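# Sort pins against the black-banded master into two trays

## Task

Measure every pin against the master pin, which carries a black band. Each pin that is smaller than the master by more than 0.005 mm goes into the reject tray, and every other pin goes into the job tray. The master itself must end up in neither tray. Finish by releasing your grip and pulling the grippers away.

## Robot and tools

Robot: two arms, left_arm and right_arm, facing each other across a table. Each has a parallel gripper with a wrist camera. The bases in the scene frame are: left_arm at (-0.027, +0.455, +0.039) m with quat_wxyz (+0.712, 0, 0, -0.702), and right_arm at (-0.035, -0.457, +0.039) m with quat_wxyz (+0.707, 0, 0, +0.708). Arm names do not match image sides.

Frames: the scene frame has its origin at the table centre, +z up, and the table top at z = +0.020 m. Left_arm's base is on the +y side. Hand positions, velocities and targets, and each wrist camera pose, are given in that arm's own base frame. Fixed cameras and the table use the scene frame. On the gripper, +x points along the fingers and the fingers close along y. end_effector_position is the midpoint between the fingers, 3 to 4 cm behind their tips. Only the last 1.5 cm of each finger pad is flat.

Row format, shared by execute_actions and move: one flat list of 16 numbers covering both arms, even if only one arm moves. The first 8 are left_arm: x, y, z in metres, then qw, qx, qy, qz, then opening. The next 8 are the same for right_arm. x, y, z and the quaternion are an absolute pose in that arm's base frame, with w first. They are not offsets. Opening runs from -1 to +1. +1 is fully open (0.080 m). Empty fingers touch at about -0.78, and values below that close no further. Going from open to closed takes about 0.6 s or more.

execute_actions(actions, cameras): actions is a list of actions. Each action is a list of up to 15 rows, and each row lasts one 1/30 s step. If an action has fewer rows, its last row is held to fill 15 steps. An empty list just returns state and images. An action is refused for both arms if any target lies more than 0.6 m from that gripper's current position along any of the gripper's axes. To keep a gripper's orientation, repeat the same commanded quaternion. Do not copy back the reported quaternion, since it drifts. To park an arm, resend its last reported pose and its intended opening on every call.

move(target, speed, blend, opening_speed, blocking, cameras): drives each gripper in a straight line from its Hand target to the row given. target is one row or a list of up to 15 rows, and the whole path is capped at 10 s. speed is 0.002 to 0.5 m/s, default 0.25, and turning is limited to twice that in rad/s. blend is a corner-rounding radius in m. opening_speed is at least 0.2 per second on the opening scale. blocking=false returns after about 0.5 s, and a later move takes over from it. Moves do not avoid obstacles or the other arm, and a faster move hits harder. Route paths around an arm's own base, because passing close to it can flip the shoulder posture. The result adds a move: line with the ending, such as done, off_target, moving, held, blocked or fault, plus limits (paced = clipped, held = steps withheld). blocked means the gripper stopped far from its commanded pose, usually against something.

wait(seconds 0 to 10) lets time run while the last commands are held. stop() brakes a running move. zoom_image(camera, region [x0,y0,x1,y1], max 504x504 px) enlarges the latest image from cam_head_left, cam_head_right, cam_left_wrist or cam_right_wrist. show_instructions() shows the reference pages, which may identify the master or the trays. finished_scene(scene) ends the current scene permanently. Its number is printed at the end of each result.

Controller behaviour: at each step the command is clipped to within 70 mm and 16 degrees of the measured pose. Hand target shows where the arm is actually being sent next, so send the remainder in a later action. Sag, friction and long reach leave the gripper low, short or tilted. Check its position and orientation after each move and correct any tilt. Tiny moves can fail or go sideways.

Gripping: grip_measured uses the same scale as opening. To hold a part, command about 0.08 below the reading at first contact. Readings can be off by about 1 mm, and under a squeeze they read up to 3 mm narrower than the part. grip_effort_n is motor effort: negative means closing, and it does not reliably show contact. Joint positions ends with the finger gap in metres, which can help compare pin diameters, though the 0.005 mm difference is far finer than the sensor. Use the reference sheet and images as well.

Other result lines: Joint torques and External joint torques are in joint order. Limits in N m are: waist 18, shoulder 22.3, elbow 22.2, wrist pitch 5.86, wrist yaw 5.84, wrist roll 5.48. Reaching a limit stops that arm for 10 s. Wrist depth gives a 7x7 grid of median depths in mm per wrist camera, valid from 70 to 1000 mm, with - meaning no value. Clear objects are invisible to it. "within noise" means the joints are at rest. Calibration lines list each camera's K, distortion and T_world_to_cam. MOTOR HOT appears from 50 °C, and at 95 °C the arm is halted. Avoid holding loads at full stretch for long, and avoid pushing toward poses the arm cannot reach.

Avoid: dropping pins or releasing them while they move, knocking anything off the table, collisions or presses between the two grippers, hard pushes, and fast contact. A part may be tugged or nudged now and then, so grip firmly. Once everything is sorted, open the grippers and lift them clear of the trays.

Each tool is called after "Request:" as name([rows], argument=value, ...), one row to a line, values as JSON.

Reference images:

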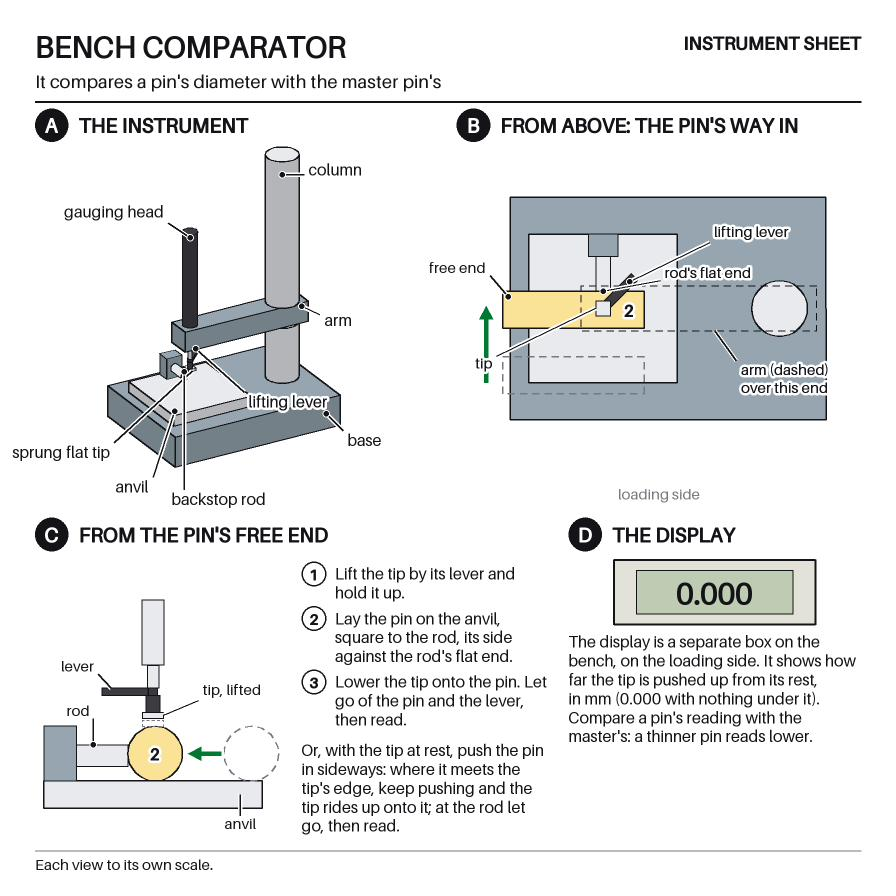

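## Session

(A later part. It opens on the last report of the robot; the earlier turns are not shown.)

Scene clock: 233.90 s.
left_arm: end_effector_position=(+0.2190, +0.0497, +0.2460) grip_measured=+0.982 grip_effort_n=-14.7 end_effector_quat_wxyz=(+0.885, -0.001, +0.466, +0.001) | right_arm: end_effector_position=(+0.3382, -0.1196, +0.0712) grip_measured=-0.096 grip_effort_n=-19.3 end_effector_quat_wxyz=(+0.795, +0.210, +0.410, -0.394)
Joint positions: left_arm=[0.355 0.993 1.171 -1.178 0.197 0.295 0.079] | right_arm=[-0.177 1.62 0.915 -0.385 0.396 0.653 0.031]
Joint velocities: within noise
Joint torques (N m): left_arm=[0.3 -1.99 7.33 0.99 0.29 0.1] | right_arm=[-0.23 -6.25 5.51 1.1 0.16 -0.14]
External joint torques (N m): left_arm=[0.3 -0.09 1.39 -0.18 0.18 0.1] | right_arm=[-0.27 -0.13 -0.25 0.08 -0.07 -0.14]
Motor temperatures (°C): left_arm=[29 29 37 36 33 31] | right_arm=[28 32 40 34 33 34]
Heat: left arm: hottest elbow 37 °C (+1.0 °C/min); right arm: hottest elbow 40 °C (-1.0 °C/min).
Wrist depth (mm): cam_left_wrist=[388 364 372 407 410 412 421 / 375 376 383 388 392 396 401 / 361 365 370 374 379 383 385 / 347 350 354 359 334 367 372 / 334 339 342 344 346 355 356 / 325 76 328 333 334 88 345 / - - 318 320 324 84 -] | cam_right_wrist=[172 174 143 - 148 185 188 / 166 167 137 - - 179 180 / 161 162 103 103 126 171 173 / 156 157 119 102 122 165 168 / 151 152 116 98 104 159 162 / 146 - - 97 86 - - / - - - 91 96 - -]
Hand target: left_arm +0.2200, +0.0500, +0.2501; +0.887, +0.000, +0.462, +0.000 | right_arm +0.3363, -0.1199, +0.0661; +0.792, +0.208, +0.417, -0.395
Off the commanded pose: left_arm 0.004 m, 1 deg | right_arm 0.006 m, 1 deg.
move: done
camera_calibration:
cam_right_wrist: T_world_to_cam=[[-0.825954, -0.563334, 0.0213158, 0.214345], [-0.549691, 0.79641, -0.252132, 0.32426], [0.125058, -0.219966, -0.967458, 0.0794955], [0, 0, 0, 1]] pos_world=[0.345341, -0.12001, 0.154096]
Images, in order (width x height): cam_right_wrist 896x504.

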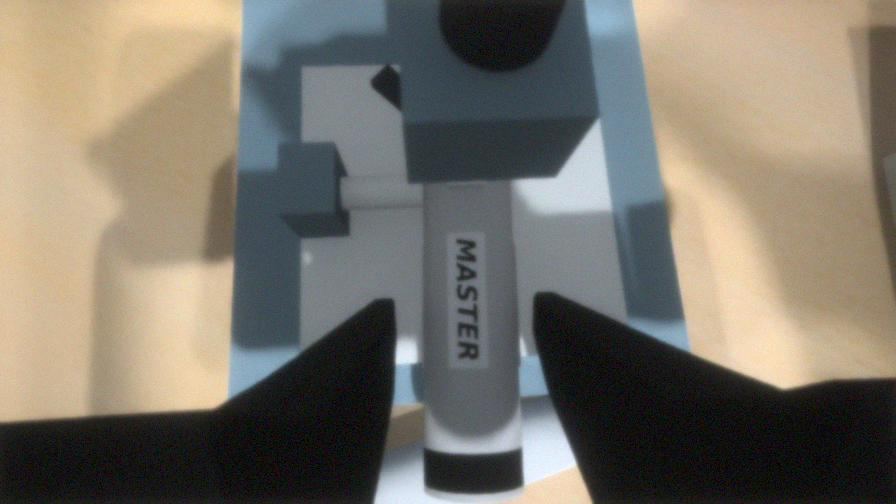

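Request:
move([
  [0.22, 0.05, 0.25, 0.8871, 0, 0.4617, 0, 0.98, 0.3350, -0.1205, 0.0620, 0.7920, 0.2077, 0.4167, -0.3949, -0.1],
  [0.22, 0.05, 0.25, 0.8871, 0, 0.4617, 0, 0.98, 0.3350, -0.1205, 0.0620, 0.7920, 0.2077, 0.4167, -0.3949, -0.56],
  [0.22, 0.05, 0.25, 0.8871, 0, 0.4617, 0, 0.98, 0.3050, -0.1430, 0.0675, 0.7920, 0.2077, 0.4167, -0.3949, -0.56],
  [0.22, 0.05, 0.25, 0.8871, 0, 0.4617, 0, 0.98, 0.3000, -0.1350, 0.14, 0.7920, 0.2077, 0.4167, -0.3949, -0.56],
  [0.22, 0.05, 0.25, 0.8871, 0, 0.4617, 0, 0.98, 0.24, 0.06, 0.13, 0.8850, 0, 0.4656, 0, -0.56],
  [0.22, 0.05, 0.25, 0.8871, 0, 0.4617, 0, 0.98, 0.24, 0.06, 0.035, 0.8850, 0, 0.4656, 0, -0.56],
], speed=[0.04,0.04,0.05,0.1,0.15,0.1], blend=[0,0,0,0.02,0.01,0], opening_speed=1.0, cameras=["cam_right_wrist","cam_head_right"])

Scene clock: 247.93 s.
left_arm: end_effector_position=(+0.2190, +0.0497, +0.2460) grip_measured=+0.982 grip_effort_n=-14.7 end_effector_quat_wxyz=(+0.885, -0.001, +0.466, +0.001) | right_arm: end_effector_position=(+0.2395, +0.0592, +0.0350) grip_measured=-0.387 grip_effort_n=-83.5 end_effector_quat_wxyz=(+0.884, +0.001, +0.467, -0.002)
Joint positions: left_arm=[0.355 0.993 1.171 -1.178 0.197 0.295 0.079] | right_arm=[0.368 1.15 0.377 -0.232 0.206 0.313 0.018]
Joint velocities: within noise
Joint torques (N m): left_arm=[0.3 -1.99 7.33 0.98 0.29 0.1] | right_arm=[0.17 -3.09 6.03 1.41 0.13 -0.13]
External joint torques (N m): left_arm=[0.3 -0.16 1.42 -0.19 0.17 0.1] | right_arm=[0.18 -0.44 0.36 0.28 0 -0.13]
Motor temperatures (°C): left_arm=[29 29 37 36 33 31] | right_arm=[28 33 40 34 33 34]
Heat: left arm: hottest elbow 37 °C (+1.0 °C/min); right arm: hottest elbow 40 °C (-1.0 °C/min).
Wrist depth (mm): cam_left_wrist=[387 364 372 406 410 414 421 / 375 379 383 389 393 397 400 / 360 364 368 375 377 381 384 / 348 351 354 358 335 367 371 / 334 338 342 345 344 354 356 / 325 76 329 333 335 88 344 / - - 317 319 324 84 -] | cam_right_wrist=[136 136 137 139 142 144 146 / 131 133 134 136 138 139 141 / 128 129 130 101 133 135 136 / 124 125 126 98 129 131 132 / 120 121 122 93 94 126 128 / 118 118 - 91 87 - - / - - - 88 - - -]
Hand target: left_arm +0.2200, +0.0500, +0.2501; +0.887, +0.000, +0.462, +0.000 | right_arm +0.2399, +0.0600, +0.0349; +0.885, +0.000, +0.466, +0.000
Off the commanded pose: left_arm 0.004 m, 1 deg | right_arm 0.001 m, 0 deg.
move: done
camera_calibration:
cam_right_wrist: T_world_to_cam=[[-0.050609, -0.998237, 0.0310091, 0.074082], [-0.970249, 0.041782, -0.238478, 0.263369], [0.236762, -0.0421557, -0.970653, 0.0590278], [0, 0, 0, 1]] pos_world=[0.245307, 0.0654356, 0.117806]
Images, in order (width x height): cam_head_right 504x504, cam_right_wrist 896x504.

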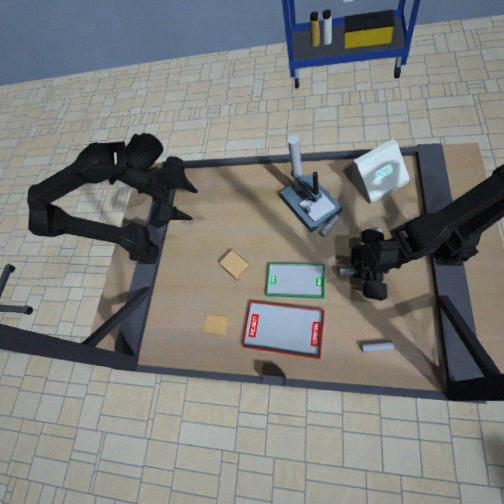

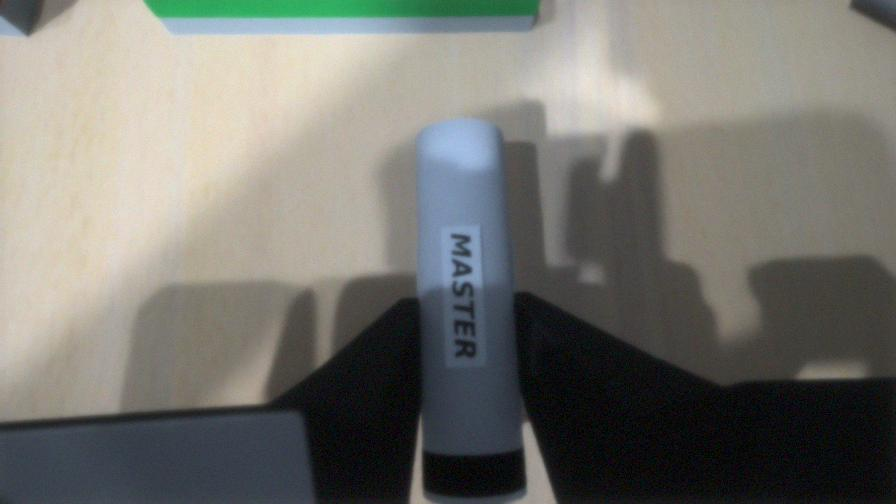

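Request:
move([
  [0.22, 0.05, 0.25, 0.8871, 0, 0.4617, 0, 0.98, 0.24, 0.06, 0.0215, 0.8850, 0, 0.4656, 0, -0.56],
  [0.22, 0.05, 0.25, 0.8871, 0, 0.4617, 0, 0.98, 0.24, 0.06, 0.0215, 0.8850, 0, 0.4656, 0, -0.1],
  [0.22, 0.05, 0.25, 0.8871, 0, 0.4617, 0, 0.98, 0.223, 0.06, 0.065, 0.8850, 0, 0.4656, 0, -0.1],
  [0.22, 0.05, 0.25, 0.8871, 0, 0.4617, 0, 0.98, 0.300, -0.12, 0.13, 0.8206, -0.1744, 0.4317, 0.3315, 0.1],
], speed=[0.04,0.04,0.1,0.2], blend=[0,0,0.01,0], opening_speed=0.7, cameras=["cam_right_wrist","cam_head_right"])

Request:
zoom_image(camera="cam_right_wrist", region=[350, 100, 800, 500])

Scene clock: 258.87 s.
left_arm: end_effector_position=(+0.2190, +0.0497, +0.2460) grip_measured=+0.982 grip_effort_n=-14.7 end_effector_quat_wxyz=(+0.885, -0.001, +0.466, +0.001) | right_arm: end_effector_position=(+0.2983, -0.1184, +0.1300) grip_measured=+0.095 grip_effort_n=14.2 end_effector_quat_wxyz=(+0.820, -0.175, +0.433, +0.330)
Joint positions: left_arm=[0.355 0.993 1.171 -1.178 0.197 0.295 0.079] | right_arm=[-0.642 1.648 1.228 -1.04 -0.59 -1.375 0.039]
Joint velocities: within noise
Joint torques (N m): left_arm=[0.3 -1.99 7.33 0.98 0.29 0.1] | right_arm=[-0.2 -6.35 7.17 0.3 -0.51 -0.13]
External joint torques (N m): left_arm=[0.3 -0.12 1.35 -0.21 0.17 0.09] | right_arm=[-0.21 -0.09 1.53 -0.15 -0.12 -0.13]
Motor temperatures (°C): left_arm=[29 29 37 36 33 31] | right_arm=[28 33 39 35 33 34]
Heat: left arm: hottest elbow 37 °C (+0.0 °C/min); right arm: hottest elbow 39 °C (+0.0 °C/min).
Wrist depth (mm): cam_left_wrist=[388 364 372 406 409 411 419 / 375 378 384 390 394 396 403 / 360 364 370 375 377 380 384 / 347 349 355 359 335 367 373 / 335 338 342 346 345 354 356 / 325 76 327 334 336 88 346 / - - 317 322 324 84 -] | cam_right_wrist=[251 248 247 249 248 247 245 / 242 242 239 240 238 238 236 / 233 230 232 231 198 228 228 / 223 225 224 221 183 167 191 / 218 218 219 215 93 119 102 / 213 - 86 208 87 - - / - - 200 202 - - -]
Hand target: left_arm +0.2200, +0.0500, +0.2501; +0.887, +0.000, +0.462, +0.000 | right_arm +0.3000, -0.1201, +0.1300; +0.821, -0.174, +0.432, +0.331
Off the commanded pose: left_arm 0.004 m, 1 deg | right_arm 0.002 m, 0 deg.
move: done
camera_calibration:
cam_right_wrist: T_world_to_cam=[[0.659774, -0.750751, 0.0327288, -0.286075], [-0.724278, -0.64691, -0.238595, 0.195565], [0.200298, 0.133714, -0.970567, 0.16148], [0, 0, 0, 1]] pos_world=[0.298044, -0.10985, 0.212751]
Images, in order (width x height): cam_head_right 504x504, cam_right_wrist 896x504.

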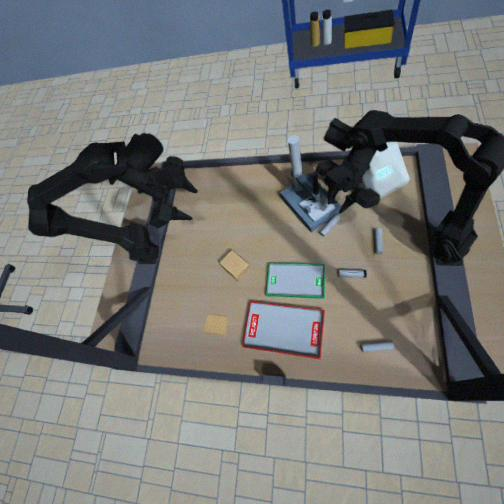

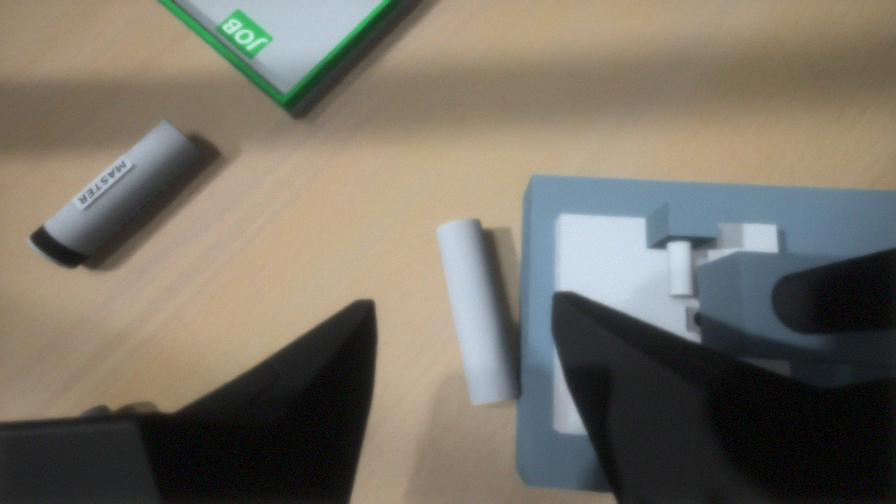

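Scaled by 1.120 from the camera's 896x504 image, which has a finer 1280x720 frame.

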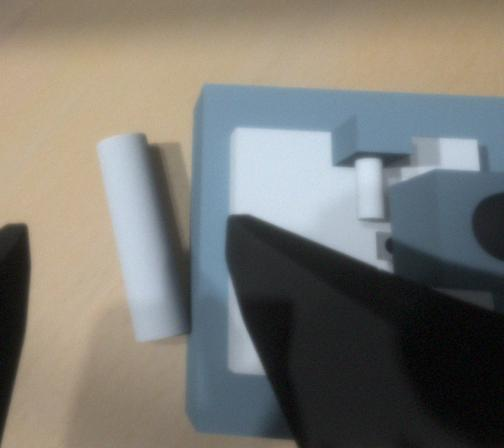

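Request:
move([
  [0.22, 0.05, 0.25, 0.8871, 0, 0.4617, 0, 0.98, 0.345, -0.087, 0.12, 0.6633, -0.2951, 0.6078, 0.3221, -0.15],
  [0.22, 0.05, 0.25, 0.8871, 0, 0.4617, 0, 0.98, 0.346, -0.087, 0.07, 0.6633, -0.2951, 0.6078, 0.3221, -0.15],
], speed=[0.12,0.08], cameras=["cam_right_wrist","cam_head_right"])

Scene clock: 290.13 s.
left_arm: end_effector_position=(+0.2190, +0.0497, +0.2460) grip_measured=+0.982 grip_effort_n=-14.7 end_effector_quat_wxyz=(+0.885, -0.001, +0.466, +0.001) | right_arm: end_effector_position=(+0.2889, -0.1309, +0.1357) grip_measured=-0.146 grip_effort_n=-19.3 end_effector_quat_wxyz=(+0.667, -0.239, +0.664, +0.239)
Joint positions: left_arm=[0.355 0.993 1.171 -1.178 0.197 0.295 0.079] | right_arm=[-0.426 1.74 1.461 -1.289 -0.002 -1.115 0.028]
Joint velocities: within noise
Joint torques (N m): left_arm=[-0.01 -2.21 5.86 1.06 0.11 0.02] | right_arm=[0.42 -7.53 5.95 0.41 -0.22 -0.15]
External joint torques (N m): left_arm=[-0.02 -0.39 -0.08 -0.14 0 0.02] | right_arm=[0.4 -0.75 0.38 0.09 -0.17 -0.16]
External joint torques when the fault began: right_arm=[10.94 7.92 3.31 4.88 -2.86 -2.55]
Motor temperatures (°C): left_arm=[29 29 37 36 33 31] | right_arm=[28 34 39 35 34 34]
Heat: left arm: hottest elbow 37 °C (+0.0 °C/min); right arm: hottest elbow 39 °C (-1.0 °C/min).
Wrist depth (mm): cam_left_wrist=[388 364 372 408 410 411 421 / 374 377 384 389 392 397 401 / 360 365 369 374 377 381 384 / 346 351 354 359 334 367 371 / 333 339 343 345 344 355 357 / 326 76 328 335 334 88 346 / - - 317 320 323 84 -] | cam_right_wrist=[185 185 186 173 152 148 158 / 195 195 195 189 160 114 88 / 205 205 207 205 167 169 181 / 199 213 219 220 188 189 190 / 231 232 227 234 98 236 237 / 246 - - 241 83 - - / - - - 220 - - -]
Hand target: left_arm +0.2190, +0.0497, +0.2460; +0.885, -0.001, +0.466, +0.001 | right_arm +0.2901, -0.1288, +0.1336; +0.665, -0.239, +0.664, +0.244
Tool commands: left_gripper/opening=+0.98 right_gripper/opening=-0.15
Off the commanded pose: left_arm 0.004 m, 1 deg | right_arm 0.098 m, 13 deg.
TORQUE FAULT: the external load on joint 4 (wrist pitch) of the right arm reached its load limit, and that arm stopped for 10 seconds. That time counts as 18 of the actions that you can send in this scene. A torque fault puts only its own arm into a fault stop. That arm's remaining commands of this call were not run. That arm keeps its grip as last carried out and accepts commands again: back off and push less far. That arm stops again whenever a joint's load reaches its limit.
left_arm now holds where it is
move: fault (right_arm); path passed 1 of 2 targets; limits=paced
camera_calibration:
cam_right_wrist: T_world_to_cam=[[0.619582, -0.783112, 0.0534197, -0.284808], [-0.746815, -0.567178, 0.347241, 0.119519], [-0.24163, -0.255039, -0.936253, 0.242773], [0, 0, 0, 1]] pos_world=[0.324381, -0.0933313, 0.20101]
Images, in order (width x height): cam_head_right 504x504, cam_right_wrist 896x504.

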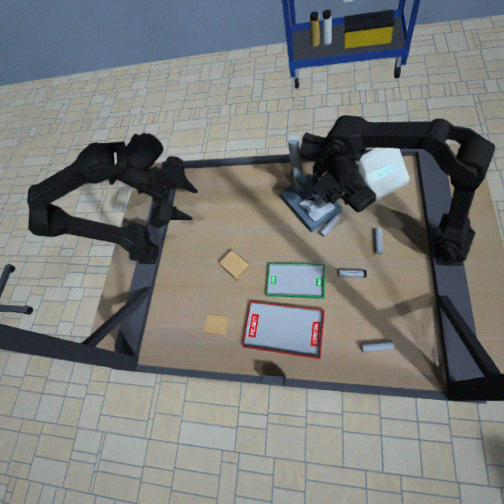

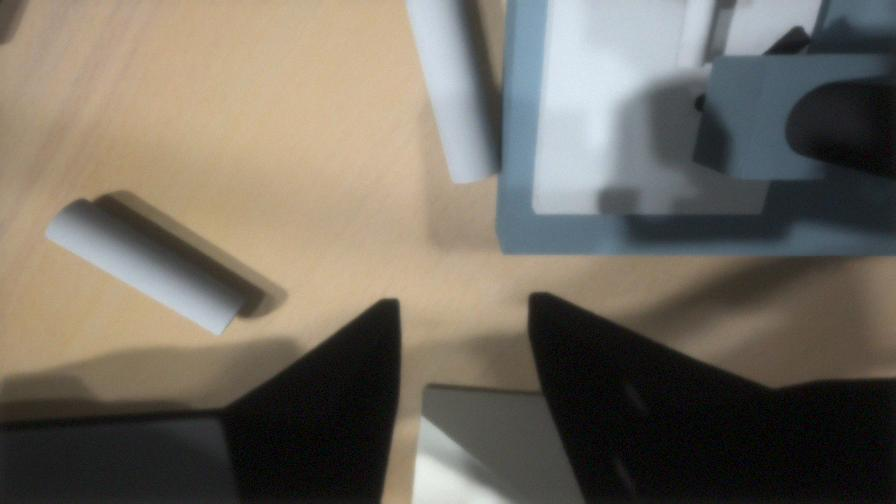

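Request:
move([
  [0.22, 0.05, 0.25, 0.8871, 0, 0.4617, 0, 0.98, 0.265, -0.08, 0.19, 0.70, -0.20, 0.63, 0.22, -0.15],
  [0.22, 0.05, 0.25, 0.8871, 0, 0.4617, 0, 0.98, 0.24, -0.05, 0.22, 0.8871, 0, 0.4617, 0, -0.15],
], speed=0.08)

Request:
zoom_image(camera="cam_right_wrist", region=[450, 0, 896, 300])

Scene clock: 302.50 s.
left_arm: end_effector_position=(+0.2190, +0.0497, +0.2460) grip_measured=+0.982 grip_effort_n=-14.7 end_effector_quat_wxyz=(+0.885, -0.001, +0.466, +0.001) | right_arm: end_effector_position=(+0.2412, -0.0507, +0.2208) grip_measured=-0.146 grip_effort_n=-19.3 end_effector_quat_wxyz=(+0.887, +0.000, +0.463, +0.001)
Joint positions: left_arm=[0.355 0.993 1.171 -1.178 0.197 0.295 0.079] | right_arm=[-0.317 1.029 1.074 -1.032 -0.181 -0.264 0.028]
Joint velocities: within noise
Joint torques (N m): left_arm=[0.3 -1.99 7.33 0.99 0.29 0.09] | right_arm=[0.25 -4.06 5.98 1.22 0 0.15]
External joint torques (N m): left_arm=[0.3 -0.08 1.35 -0.2 0.17 0.09] | right_arm=[0.27 -1.77 -0.16 0.06 0.1 0.14]
Motor temperatures (°C): left_arm=[29 29 37 36 33 31] | right_arm=[28 34 39 34 34 34]
Heat: left arm: hottest elbow 37 °C (+0.0 °C/min); right arm: hottest elbow 39 °C (-1.0 °C/min).
Wrist depth (mm): cam_left_wrist=[388 363 373 406 410 413 421 / 373 377 384 392 392 397 401 / 361 363 369 375 379 381 385 / 346 350 355 359 334 367 372 / 335 339 342 345 345 354 356 / 326 76 327 333 335 88 346 / - - 317 320 324 84 -] | cam_right_wrist=[341 342 345 353 353 246 350 / 329 333 335 339 306 233 342 / 320 320 324 326 289 297 333 / 311 313 316 316 295 319 322 / 303 304 288 307 98 311 312 / 296 - - 296 83 - - / - - - 274 - - -]
Hand target: left_arm +0.2200, +0.0500, +0.2501; +0.887, +0.000, +0.462, +0.000 | right_arm +0.2400, -0.0500, +0.2200; +0.887, +0.000, +0.462, +0.000
Off the commanded pose: left_arm 0.004 m, 1 deg | right_arm 0.002 m, 0 deg.
move: done
camera_calibration:
cam_left_wrist: T_world_to_cam=[[-0.0122816, -0.99917, 0.0388432, 0.0490234], [-0.965206, 0.00169869, -0.261486, 0.307885], [0.261203, -0.0407031, -0.964425, 0.261841], [0, 0, 0, 1]] pos_world=[0.229381, 0.0591175, 0.331129]
cam_right_wrist: T_world_to_cam=[[-0.0440968, -0.998563, 0.0304394, -0.0428304], [-0.968066, 0.0351837, -0.248214, 0.315185], [0.246786, -0.0404128, -0.968227, 0.231475], [0, 0, 0, 1]] pos_world=[0.246107, -0.0445037, 0.303658]

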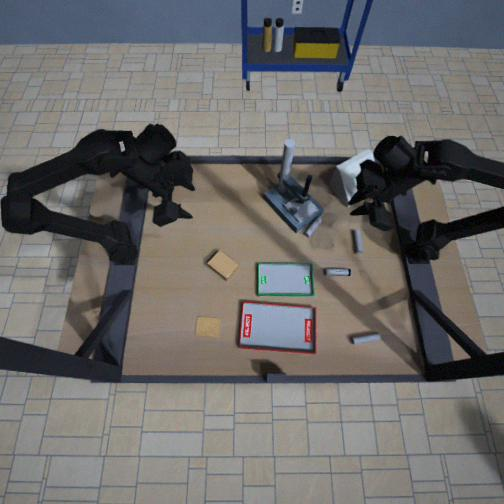

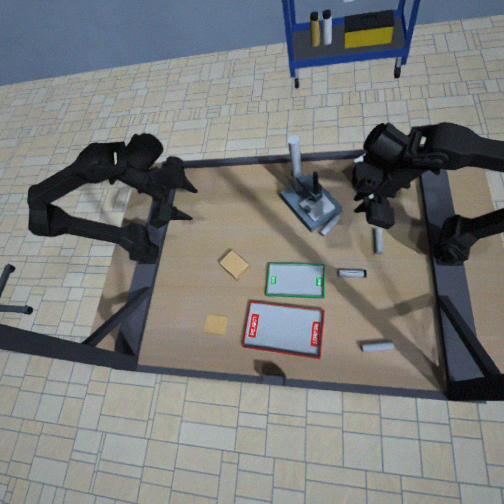

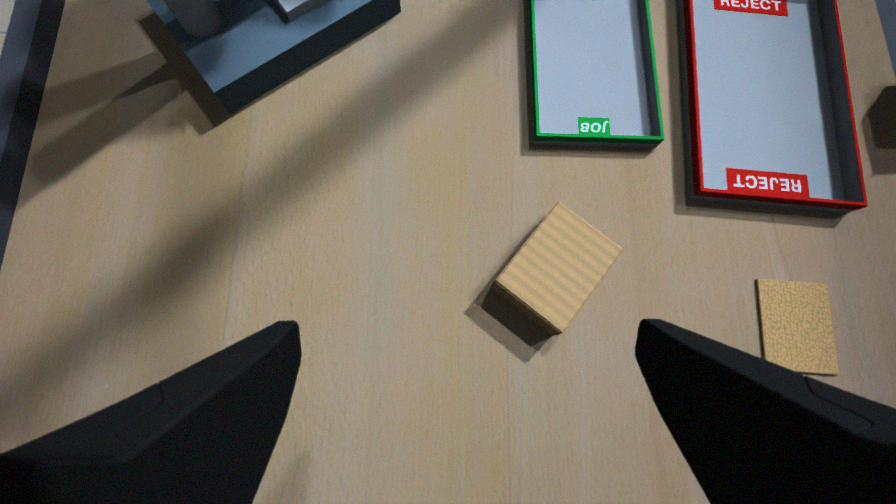

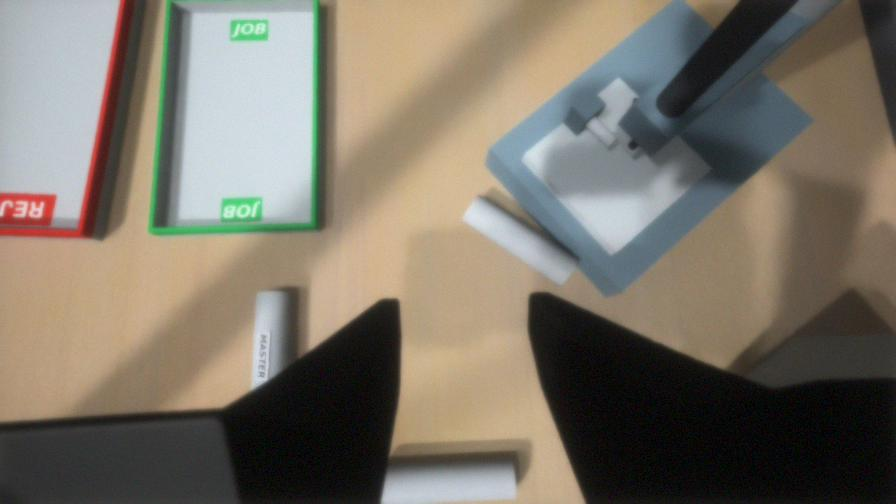

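Scaled by 1.130 from the camera's 896x504 image, which has a finer 1280x720 frame.

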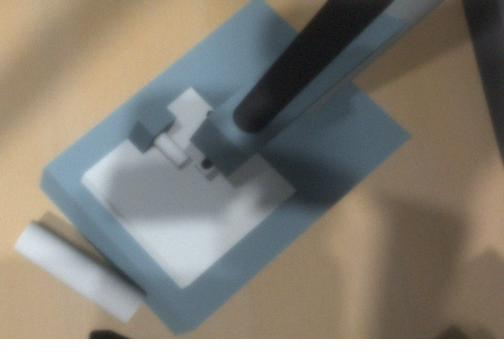

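Request:
move([
  [0.22, 0.05, 0.25, 0.8871, 0, 0.4617, 0, 0.98, 0.300, -0.07, 0.14, 0.7920, 0.2077, 0.4167, -0.3949, -0.8],
  [0.22, 0.05, 0.25, 0.8871, 0, 0.4617, 0, 0.98, 0.3185, -0.0908, 0.055, 0.7920, 0.2077, 0.4167, -0.3949, -0.8],
], speed=0.1, cameras=["cam_right_wrist"])

Scene clock: 313.60 s.
left_arm: end_effector_position=(+0.2190, +0.0497, +0.2460) grip_measured=+0.982 grip_effort_n=-14.7 end_effector_quat_wxyz=(+0.885, -0.001, +0.466, +0.001) | right_arm: end_effector_position=(+0.3204, -0.0903, +0.0595) grip_measured=-0.794 grip_effort_n=-30.9 end_effector_quat_wxyz=(+0.795, +0.210, +0.411, -0.394)
Joint positions: left_arm=[0.355 0.993 1.171 -1.178 0.197 0.295 0.079] | right_arm=[-0.082 1.569 0.817 -0.377 0.438 0.747 0]
Joint velocities: within noise
Joint torques (N m): left_arm=[0.3 -2 7.33 0.99 0.29 0.1] | right_arm=[-0.22 -5.67 5.37 1.03 0.2 -0.12]
External joint torques (N m): left_arm=[0.3 -0.11 1.39 -0.18 0.18 0.1] | right_arm=[-0.22 -0.11 -0.16 0.09 -0.07 -0.12]
Motor temperatures (°C): left_arm=[29 29 37 36 33 31] | right_arm=[28 34 38 34 33 34]
Heat: left arm: hottest elbow 37 °C (+0.0 °C/min); right arm: hottest elbow 38 °C (-1.0 °C/min).
Wrist depth (mm): cam_left_wrist=[388 364 372 406 408 412 421 / 375 377 383 388 392 396 403 / 361 364 371 374 377 381 384 / 346 350 354 358 334 368 372 / 334 338 340 344 344 354 357 / 326 76 328 334 334 88 345 / - - 317 321 323 84 -] | cam_right_wrist=[162 162 106 122 125 173 176 / 156 157 117 118 120 167 169 / 151 152 113 114 116 159 163 / 146 146 119 121 124 153 157 / 141 142 144 94 130 150 152 / 138 139 - 84 - - - / - - - - - - -]
Hand target: left_arm +0.2200, +0.0500, +0.2501; +0.887, +0.000, +0.462, +0.000 | right_arm +0.3184, -0.0908, +0.0550; +0.792, +0.208, +0.417, -0.395
Off the commanded pose: left_arm 0.004 m, 1 deg | right_arm 0.005 m, 1 deg.
move: done
camera_calibration:
cam_right_wrist: T_world_to_cam=[[-0.825907, -0.563393, 0.021587, 0.216317], [-0.550004, 0.796677, -0.250603, 0.288204], [0.12399, -0.218848, -0.967849, 0.077302], [0, 0, 0, 1]] pos_world=[0.327587, -0.0908167, 0.142372]
Images, in order (width x height): cam_right_wrist 896x504.

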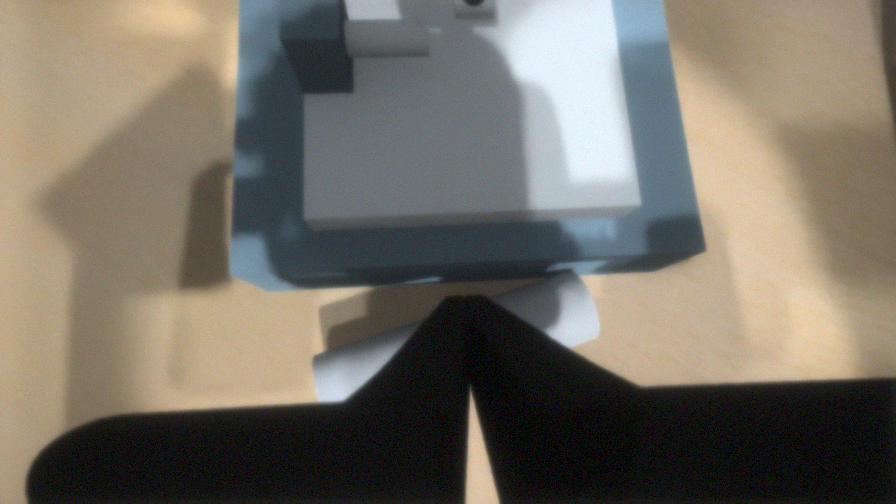

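Request:
move([
  [0.22, 0.05, 0.25, 0.8871, 0, 0.4617, 0, 0.98, 0.3161, -0.0876, 0.050, 0.7920, 0.2077, 0.4167, -0.3949, -0.8],
  [0.22, 0.05, 0.25, 0.8871, 0, 0.4617, 0, 0.98, 0.3161, -0.0876, 0.0375, 0.7920, 0.2077, 0.4167, -0.3949, -0.8],
], speed=0.04, cameras=["cam_right_wrist"])

Scene clock: 321.10 s.
left_arm: end_effector_position=(+0.2190, +0.0497, +0.2460) grip_measured=+0.982 grip_effort_n=-14.7 end_effector_quat_wxyz=(+0.885, -0.001, +0.466, +0.001) | right_arm: end_effector_position=(+0.3193, -0.0885, +0.0440) grip_measured=-0.794 grip_effort_n=-30.9 end_effector_quat_wxyz=(+0.796, +0.210, +0.409, -0.393)
Joint positions: left_arm=[0.355 0.993 1.171 -1.178 0.197 0.295 0.079] | right_arm=[-0.076 1.598 0.772 -0.3 0.441 0.751 0]
Joint velocities: within noise
Joint torques (N m): left_arm=[0.29 -1.99 7.33 0.98 0.29 0.1] | right_arm=[0.17 -5.25 4.81 1 0.26 0.13]
External joint torques (N m): left_arm=[0.28 -0.14 1.4 -0.2 0.18 0.1] | right_arm=[0.17 0.34 -0.57 0.04 -0.01 0.13]
Motor temperatures (°C): left_arm=[29 29 38 36 33 31] | right_arm=[28 34 38 35 33 34]
Heat: left arm: hottest elbow 38 °C (+1.0 °C/min); right arm: hottest elbow 38 °C (-2.0 °C/min).
Wrist depth (mm): cam_left_wrist=[389 364 373 407 410 412 422 / 375 376 385 389 391 397 402 / 361 363 369 375 379 382 385 / 346 350 355 359 333 367 372 / 334 340 342 344 346 354 356 / 326 76 328 334 335 88 346 / - - 317 320 324 84 -] | cam_right_wrist=[147 147 100 107 107 154 159 / 142 142 102 102 104 118 152 / 137 136 103 100 109 112 146 / 132 132 121 118 115 138 141 / 128 129 130 87 115 135 137 / 124 125 - 84 - - - / - - - - - - -]
Hand target: left_arm +0.2200, +0.0500, +0.2501; +0.887, +0.000, +0.462, +0.000 | right_arm +0.3160, -0.0876, +0.0376; +0.792, +0.208, +0.417, -0.395
Off the commanded pose: left_arm 0.004 m, 1 deg | right_arm 0.007 m, 1 deg.
move: done
camera_calibration:
cam_right_wrist: T_world_to_cam=[[-0.824838, -0.565058, 0.0187492, 0.216423], [-0.55049, 0.795131, -0.254417, 0.282526], [0.128852, -0.220174, -0.966913, 0.0611961], [0, 0, 0, 1]] pos_world=[0.326157, -0.08888, 0.126993]
Images, in order (width x height): cam_right_wrist 896x504.

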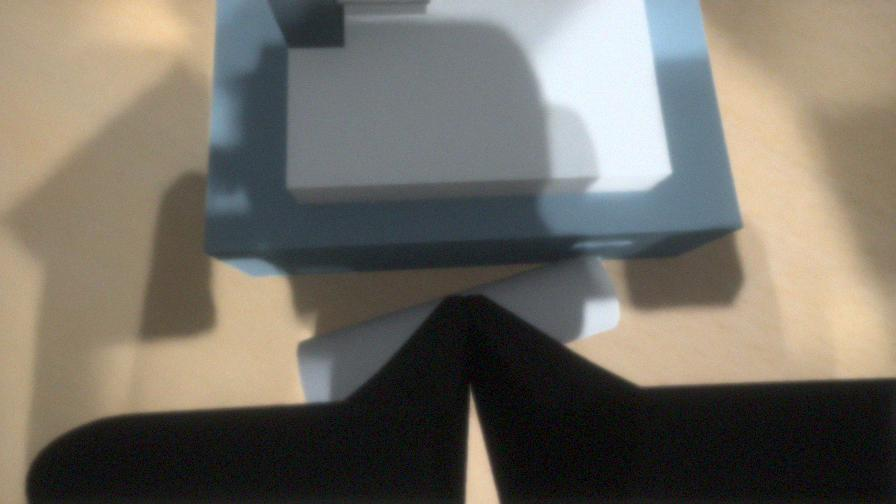

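Request:
move([
  [0.22, 0.05, 0.25, 0.8871, 0, 0.4617, 0, 0.98, 0.3161, -0.0876, 0.032, 0.7920, 0.2077, 0.4167, -0.3949, -0.8],
], speed=0.03, cameras=["cam_right_wrist"])

Scene clock: 328.63 s.
left_arm: end_effector_position=(+0.2190, +0.0497, +0.2460) grip_measured=+0.982 grip_effort_n=-14.7 end_effector_quat_wxyz=(+0.885, -0.001, +0.466, +0.001) | right_arm: end_effector_position=(+0.3218, -0.0894, +0.0429) grip_measured=-0.794 grip_effort_n=-30.9 end_effector_quat_wxyz=(+0.799, +0.211, +0.402, -0.394)
Joint positions: left_arm=[0.355 0.993 1.171 -1.178 0.197 0.295 0.079] | right_arm=[-0.076 1.605 0.766 -0.273 0.446 0.751 0]
Joint velocities: within noise
Joint torques (N m): left_arm=[0.29 -1.98 7.33 0.98 0.29 0.1] | right_arm=[0.17 -4.55 4.23 0.86 0.09 0.13]
External joint torques (N m): left_arm=[0.3 -0.09 1.41 -0.17 0.18 0.1] | right_arm=[0.23 1.07 -1.1 -0.11 -0.19 0.13]
Motor temperatures (°C): left_arm=[29 29 38 36 33 31] | right_arm=[28 34 37 35 33 34]
Heat: left arm: hottest elbow 38 °C (+1.0 °C/min); right arm: hottest elbow 37 °C (-3.0 °C/min).
Wrist depth (mm): cam_left_wrist=[388 365 372 407 410 412 421 / 374 378 383 389 392 397 401 / 361 364 370 374 377 382 384 / 347 351 354 359 335 367 372 / 334 339 342 344 345 355 356 / 326 76 329 333 335 88 347 / - - 318 321 323 84 -] | cam_right_wrist=[150 150 96 108 108 124 159 / 144 144 103 103 105 118 152 / 138 138 100 99 102 112 146 / 133 133 107 107 110 134 141 / 128 129 130 87 114 134 136 / 125 125 - 84 - - - / - - - - - - -]
Hand target: left_arm +0.2200, +0.0500, +0.2501; +0.887, +0.000, +0.462, +0.000 | right_arm +0.3159, -0.0876, +0.0323; +0.792, +0.208, +0.417, -0.395
Off the commanded pose: left_arm 0.004 m, 1 deg | right_arm 0.012 m, 2 deg.
move: off_target (right_arm)
camera_calibration:
cam_right_wrist: T_world_to_cam=[[-0.826265, -0.563189, 0.0102206, 0.218967], [-0.54509, 0.794874, -0.266557, 0.283013], [0.141998, -0.225818, -0.963765, 0.054669], [0, 0, 0, 1]] pos_world=[0.32743, -0.0892945, 0.125889]
Images, in order (width x height): cam_right_wrist 896x504.

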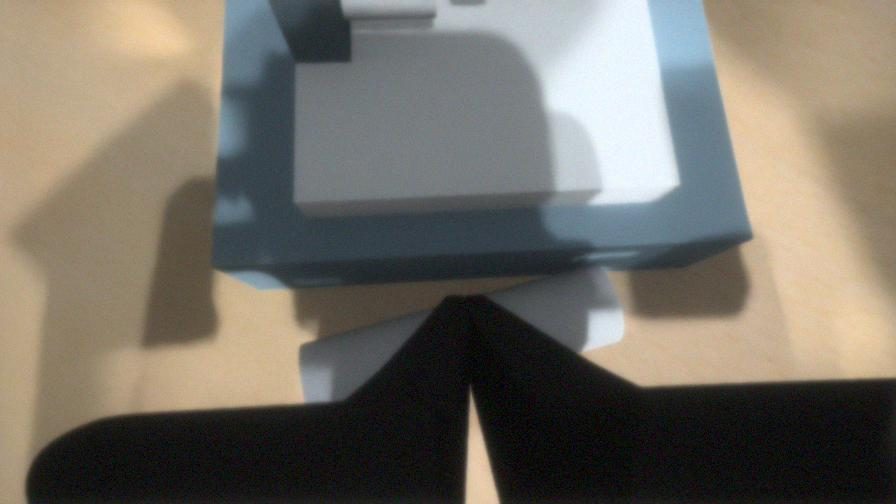

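Request:
move([
  [0.22, 0.05, 0.25, 0.8871, 0, 0.4617, 0, 0.98, 0.2890, -0.0520, 0.0345, 0.7920, 0.2077, 0.4167, -0.3949, -0.8],
], speed=0.04, cameras=["cam_right_wrist","cam_head_right"])

Scene clock: 333.33 s.
left_arm: end_effector_position=(+0.2190, +0.0497, +0.2460) grip_measured=+0.982 grip_effort_n=-14.7 end_effector_quat_wxyz=(+0.885, -0.001, +0.466, +0.001) | right_arm: end_effector_position=(+0.2908, -0.0522, +0.0333) grip_measured=-0.794 grip_effort_n=-30.9 end_effector_quat_wxyz=(+0.791, +0.207, +0.419, -0.394)
Joint positions: left_arm=[0.355 0.993 1.171 -1.178 0.197 0.295 0.079] | right_arm=[0.064 1.538 0.679 -0.355 0.49 0.897 0]
Joint velocities: within noise
Joint torques (N m): left_arm=[0.3 -1.99 7.33 0.98 0.29 0.1] | right_arm=[0.24 -7.19 4.86 0.64 0.45 0.13]
External joint torques (N m): left_arm=[0.3 -0.16 1.42 -0.19 0.18 0.1] | right_arm=[0.22 -2.26 -0.28 -0.18 0.14 0.13]
Motor temperatures (°C): left_arm=[29 29 38 36 33 31] | right_arm=[28 34 37 34 33 34]
Heat: left arm: hottest elbow 38 °C (+1.0 °C/min); right arm: hottest elbow 37 °C (-3.0 °C/min).
Wrist depth (mm): cam_left_wrist=[389 363 373 407 410 412 422 / 374 378 383 389 391 396 402 / 361 364 370 375 378 381 384 / 346 350 356 358 334 367 372 / 333 339 342 345 344 354 356 / 325 76 328 333 335 88 347 / - - 317 321 323 84 -] | cam_right_wrist=[134 114 106 110 112 125 149 / 129 130 130 134 136 140 143 / 125 126 128 131 133 135 138 / 120 122 105 110 128 130 133 / 117 118 121 95 125 126 128 / 114 115 - 84 - - - / - - - - - - -]
Hand target: left_arm +0.2200, +0.0500, +0.2501; +0.887, +0.000, +0.462, +0.000 | right_arm +0.2889, -0.0521, +0.0344; +0.792, +0.208, +0.417, -0.395
Off the commanded pose: left_arm 0.004 m, 1 deg | right_arm 0.002 m, 0 deg.
move: done
camera_calibration:
cam_right_wrist: T_world_to_cam=[[-0.823803, -0.565859, 0.0339485, 0.212798], [-0.556571, 0.796009, -0.237905, 0.236514], [0.107597, -0.214882, -0.970695, 0.0690905], [0, 0, 0, 1]] pos_world=[0.299507, -0.0530077, 0.11611]
Images, in order (width x height): cam_head_right 504x504, cam_right_wrist 896x504.

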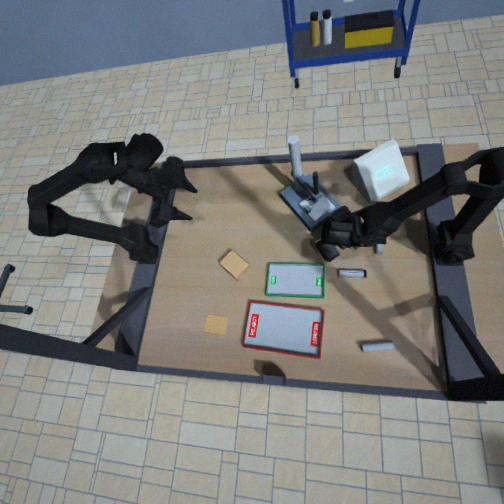

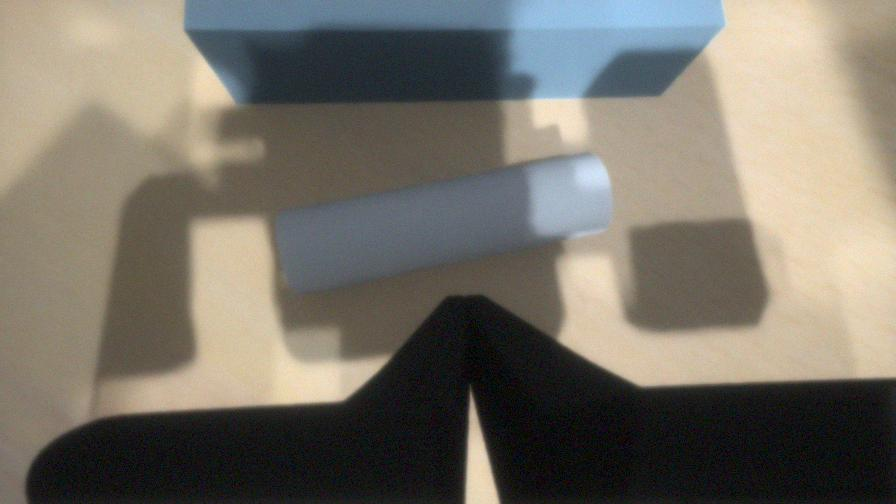

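Request:
move([
  [0.22, 0.05, 0.25, 0.8871, 0, 0.4617, 0, 0.98, 0.2890, -0.0520, 0.062, 0.7920, 0.2077, 0.4167, -0.3949, -0.8],
  [0.22, 0.05, 0.25, 0.8871, 0, 0.4617, 0, 0.98, 0.3060, -0.0720, 0.060, 0.7920, 0.2077, 0.4167, -0.3949, -0.8],
  [0.22, 0.05, 0.25, 0.8871, 0, 0.4617, 0, 0.98, 0.3060, -0.0720, 0.033, 0.7920, 0.2077, 0.4167, -0.3949, -0.8],
  [0.22, 0.05, 0.25, 0.8871, 0, 0.4617, 0, 0.98, 0.2810, -0.0390, 0.0345, 0.7920, 0.2077, 0.4167, -0.3949, -0.8],
], speed=[0.08,0.08,0.04,0.04], cameras=["cam_right_wrist","cam_head_right"])

Scene clock: 341.57 s.
left_arm: end_effector_position=(+0.2190, +0.0497, +0.2460) grip_measured=+0.982 grip_effort_n=-14.7 end_effector_quat_wxyz=(+0.885, -0.001, +0.466, +0.001) | right_arm: end_effector_position=(+0.2829, -0.0390, +0.0335) grip_measured=-0.794 grip_effort_n=-30.9 end_effector_quat_wxyz=(+0.791, +0.207, +0.419, -0.394)
Joint positions: left_arm=[0.355 0.993 1.171 -1.178 0.197 0.295 0.079] | right_arm=[0.123 1.516 0.663 -0.39 0.51 0.96 0]
Joint velocities: within noise
Joint torques (N m): left_arm=[0.3 -1.98 7.33 0.98 0.29 0.1] | right_arm=[0.23 -6.96 4.83 0.62 0.46 0.12]
External joint torques (N m): left_arm=[0.3 -0.1 1.38 -0.2 0.17 0.09] | right_arm=[0.24 -2.2 -0.35 -0.18 0.13 0.12]
Motor temperatures (°C): left_arm=[29 29 38 36 33 31] | right_arm=[28 34 37 34 33 34]
Heat: left arm: hottest elbow 38 °C (+0.0 °C/min); right arm: hottest elbow 37 °C (-4.0 °C/min).
Wrist depth (mm): cam_left_wrist=[388 364 372 407 409 412 420 / 374 377 384 391 394 396 403 / 361 364 368 374 379 382 385 / 348 351 353 358 334 369 372 / 334 338 342 345 345 354 357 / 326 76 328 333 335 88 345 / - - 317 320 324 84 -] | cam_right_wrist=[134 135 127 136 134 145 150 / 130 131 134 136 139 141 144 / 126 127 129 131 134 136 139 / 121 123 109 107 109 131 134 / 117 119 119 87 125 126 129 / 115 116 - 84 - - - / - - - - - - -]
Hand target: left_arm +0.2200, +0.0500, +0.2501; +0.887, +0.000, +0.462, +0.000 | right_arm +0.2810, -0.0390, +0.0345; +0.792, +0.208, +0.417, -0.395
Off the commanded pose: left_arm 0.004 m, 1 deg | right_arm 0.002 m, 0 deg.
move: done
camera_calibration:
cam_right_wrist: T_world_to_cam=[[-0.82378, -0.565911, 0.0336286, 0.213713], [-0.556516, 0.795946, -0.238245, 0.221598], [0.108059, -0.214976, -0.970623, 0.0728528], [0, 0, 0, 1]] pos_world=[0.291503, -0.0397753, 0.11632]
Images, in order (width x height): cam_head_right 504x504, cam_right_wrist 896x504.

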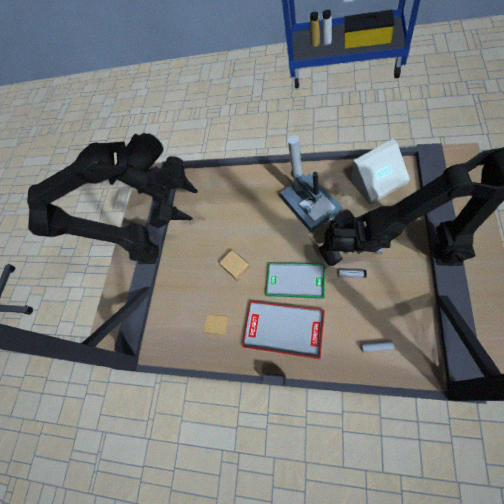

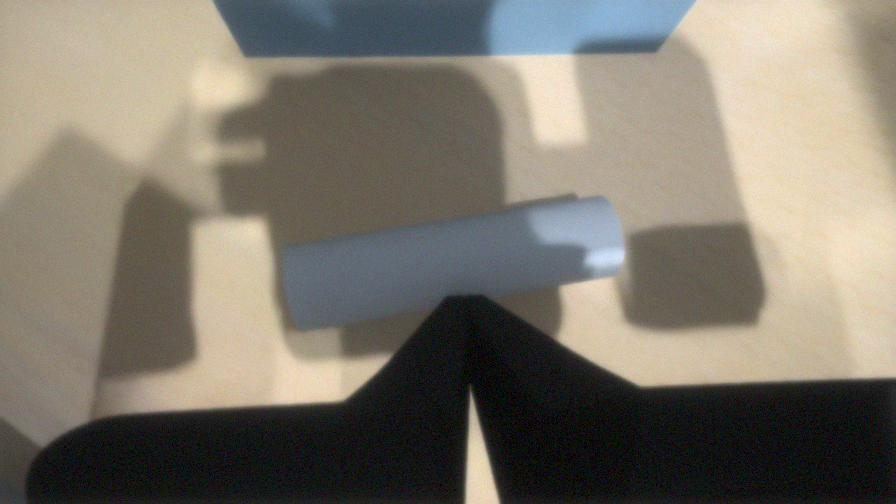

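Request:
move([
  [0.22, 0.05, 0.25, 0.8871, 0, 0.4617, 0, 0.98, 0.265, -0.04, 0.13, 0.7920, 0.2077, 0.4167, -0.3949, -0.1],
  [0.22, 0.05, 0.25, 0.8871, 0, 0.4617, 0, 0.98, 0.265, -0.095, 0.12, 0.8206, -0.1744, 0.4317, 0.3315, -0.1],
  [0.22, 0.05, 0.25, 0.8871, 0, 0.4617, 0, 0.98, 0.2810, -0.0855, 0.045, 0.8206, -0.1744, 0.4317, 0.3315, -0.1],
], speed=[0.12,0.15,0.08], cameras=["cam_right_wrist","cam_head_right"])

Scene clock: 355.07 s.
left_arm: end_effector_position=(+0.2190, +0.0497, +0.2460) grip_measured=+0.982 grip_effort_n=-14.7 end_effector_quat_wxyz=(+0.885, -0.001, +0.466, +0.001) | right_arm: end_effector_position=(+0.2827, -0.0874, +0.0492) grip_measured=-0.104 grip_effort_n=14.2 end_effector_quat_wxyz=(+0.823, -0.180, +0.427, +0.329)
Joint positions: left_arm=[0.355 0.993 1.171 -1.178 0.197 0.295 0.079] | right_arm=[-0.585 1.627 0.858 -0.638 -0.587 -1.309 0.03]
Joint velocities: within noise
Joint torques (N m): left_arm=[0.29 -1.99 7.33 0.99 0.29 0.1] | right_arm=[0.22 -5.58 4.82 0.63 -0.31 0.13]
External joint torques (N m): left_arm=[0.27 -0.11 1.38 -0.19 0.18 0.1] | right_arm=[0.21 -0.04 -0.28 0.11 0.08 0.13]
Motor temperatures (°C): left_arm=[29 29 38 36 33 31] | right_arm=[28 34 38 34 33 34]
Heat: left arm: hottest elbow 38 °C (+1.0 °C/min); right arm: hottest elbow 38 °C (-1.0 °C/min).
Wrist depth (mm): cam_left_wrist=[387 364 372 408 408 413 420 / 373 377 383 389 393 396 401 / 360 364 370 374 377 381 383 / 347 350 354 359 335 367 371 / 335 339 342 344 345 355 357 / 326 76 327 333 335 88 347 / - - 317 320 324 84 -] | cam_right_wrist=[137 159 159 159 159 159 159 / 137 153 153 153 153 152 120 / 146 147 148 131 148 129 104 / 142 142 142 124 142 137 103 / 137 137 137 118 103 117 99 / 134 134 - 116 85 - - / - - - 129 127 - -]
Hand target: left_arm +0.2200, +0.0500, +0.2501; +0.887, +0.000, +0.462, +0.000 | right_arm +0.2810, -0.0855, +0.0451; +0.821, -0.175, +0.432, +0.331
Off the commanded pose: left_arm 0.004 m, 1 deg | right_arm 0.005 m, 1 deg.
move: done
camera_calibration:
cam_right_wrist: T_world_to_cam=[[0.660677, -0.74922, 0.0466274, -0.250628], [-0.719232, -0.649573, -0.246496, 0.183837], [0.214967, 0.129318, -0.968022, 0.0774411], [0, 0, 0, 1]] pos_world=[0.281158, -0.0783747, 0.131966]
Images, in order (width x height): cam_head_right 504x504, cam_right_wrist 896x504.

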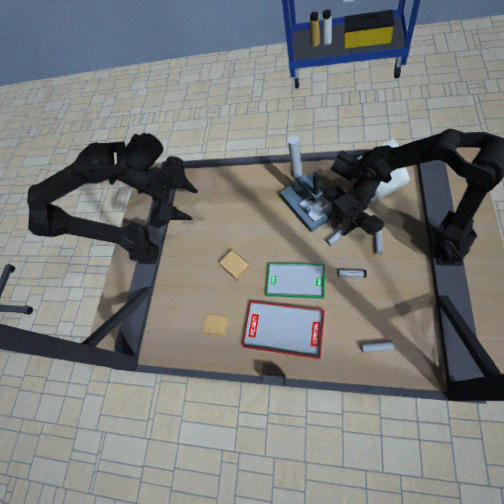

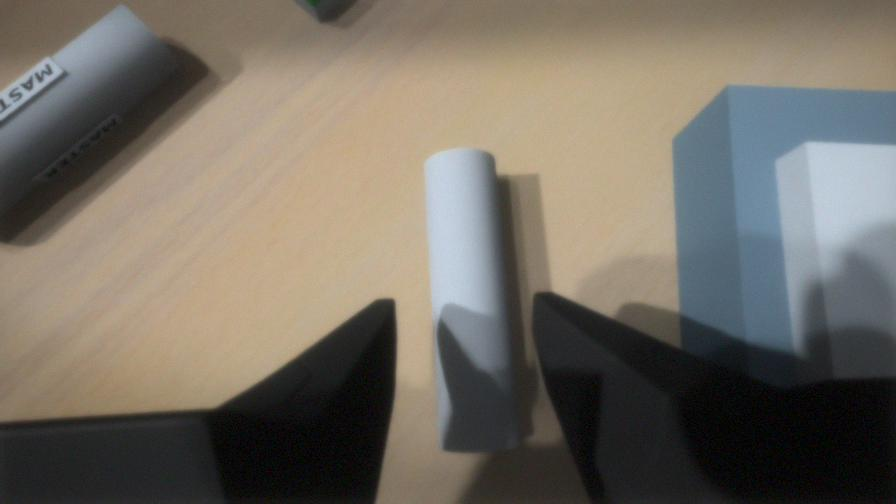

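Request:
move([
  [0.22, 0.05, 0.25, 0.8871, 0, 0.4617, 0, 0.98, 0.2859, -0.0868, 0.035, 0.8206, -0.1744, 0.4317, 0.3315, -0.1],
  [0.22, 0.05, 0.25, 0.8871, 0, 0.4617, 0, 0.98, 0.2859, -0.0868, 0.0212, 0.8206, -0.1744, 0.4317, 0.3315, -0.1],
], speed=0.05, cameras=["cam_right_wrist"])

Scene clock: 364.87 s.
left_arm: end_effector_position=(+0.2190, +0.0497, +0.2460) grip_measured=+0.982 grip_effort_n=-14.7 end_effector_quat_wxyz=(+0.885, -0.001, +0.466, +0.001) | right_arm: end_effector_position=(+0.2878, -0.0888, +0.0254) grip_measured=-0.104 grip_effort_n=14.2 end_effector_quat_wxyz=(+0.823, -0.180, +0.427, +0.329)
Joint positions: left_arm=[0.355 0.993 1.171 -1.178 0.197 0.295 0.079] | right_arm=[-0.579 1.701 0.826 -0.53 -0.586 -1.302 0.03]
Joint velocities: within noise
Joint torques (N m): left_arm=[0.29 -2 7.33 0.99 0.29 0.09] | right_arm=[0.22 -5.82 4.54 0.65 -0.31 0.13]
External joint torques (N m): left_arm=[0.31 -0.12 1.36 -0.2 0.17 0.09] | right_arm=[0.22 -0.03 -0.28 0.12 0.07 0.13]
Motor temperatures (°C): left_arm=[29 29 38 36 33 31] | right_arm=[28 34 38 34 33 34]
Heat: left arm: hottest elbow 38 °C (+1.0 °C/min); right arm: hottest elbow 38 °C (+0.0 °C/min).
Wrist depth (mm): cam_left_wrist=[388 364 372 406 410 414 421 / 374 377 384 389 390 397 402 / 359 365 369 373 378 381 385 / 347 351 354 358 334 368 372 / 334 339 343 343 345 354 356 / 327 76 328 333 335 88 346 / - - 317 320 323 84 -] | cam_right_wrist=[129 131 132 132 132 132 97 / 126 127 127 127 127 125 94 / 122 122 122 105 122 121 91 / 119 118 118 100 118 116 87 / 114 115 114 95 103 111 86 / 111 111 - 92 93 - - / - - - 91 - - -]
Hand target: left_arm +0.2200, +0.0500, +0.2501; +0.887, +0.000, +0.462, +0.000 | right_arm +0.2858, -0.0868, +0.0213; +0.821, -0.174, +0.432, +0.332
Off the commanded pose: left_arm 0.004 m, 1 deg | right_arm 0.005 m, 1 deg.
move: done
camera_calibration:
cam_right_wrist: T_world_to_cam=[[0.660697, -0.749219, 0.0463754, -0.25394], [-0.719225, -0.649515, -0.246671, 0.180746], [0.214932, 0.12962, -0.967989, 0.0534695], [0, 0, 0, 1]] pos_world=[0.286282, -0.0797908, 0.108119]
Images, in order (width x height): cam_right_wrist 896x504.

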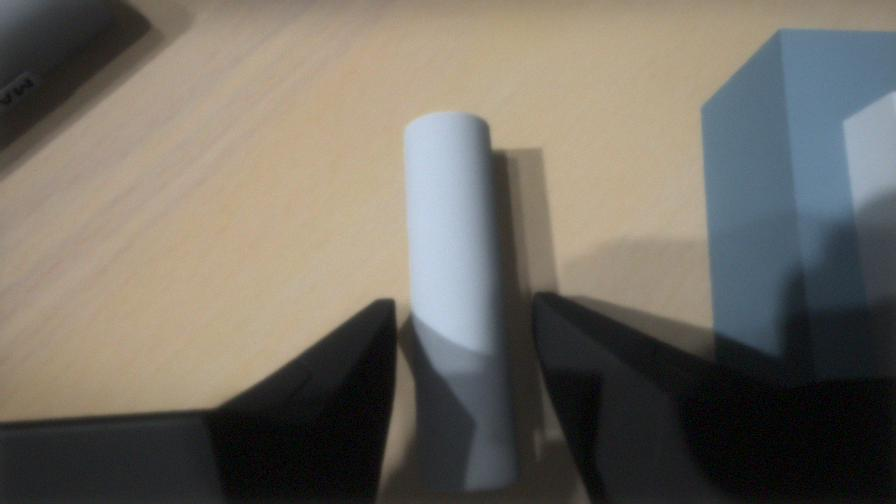

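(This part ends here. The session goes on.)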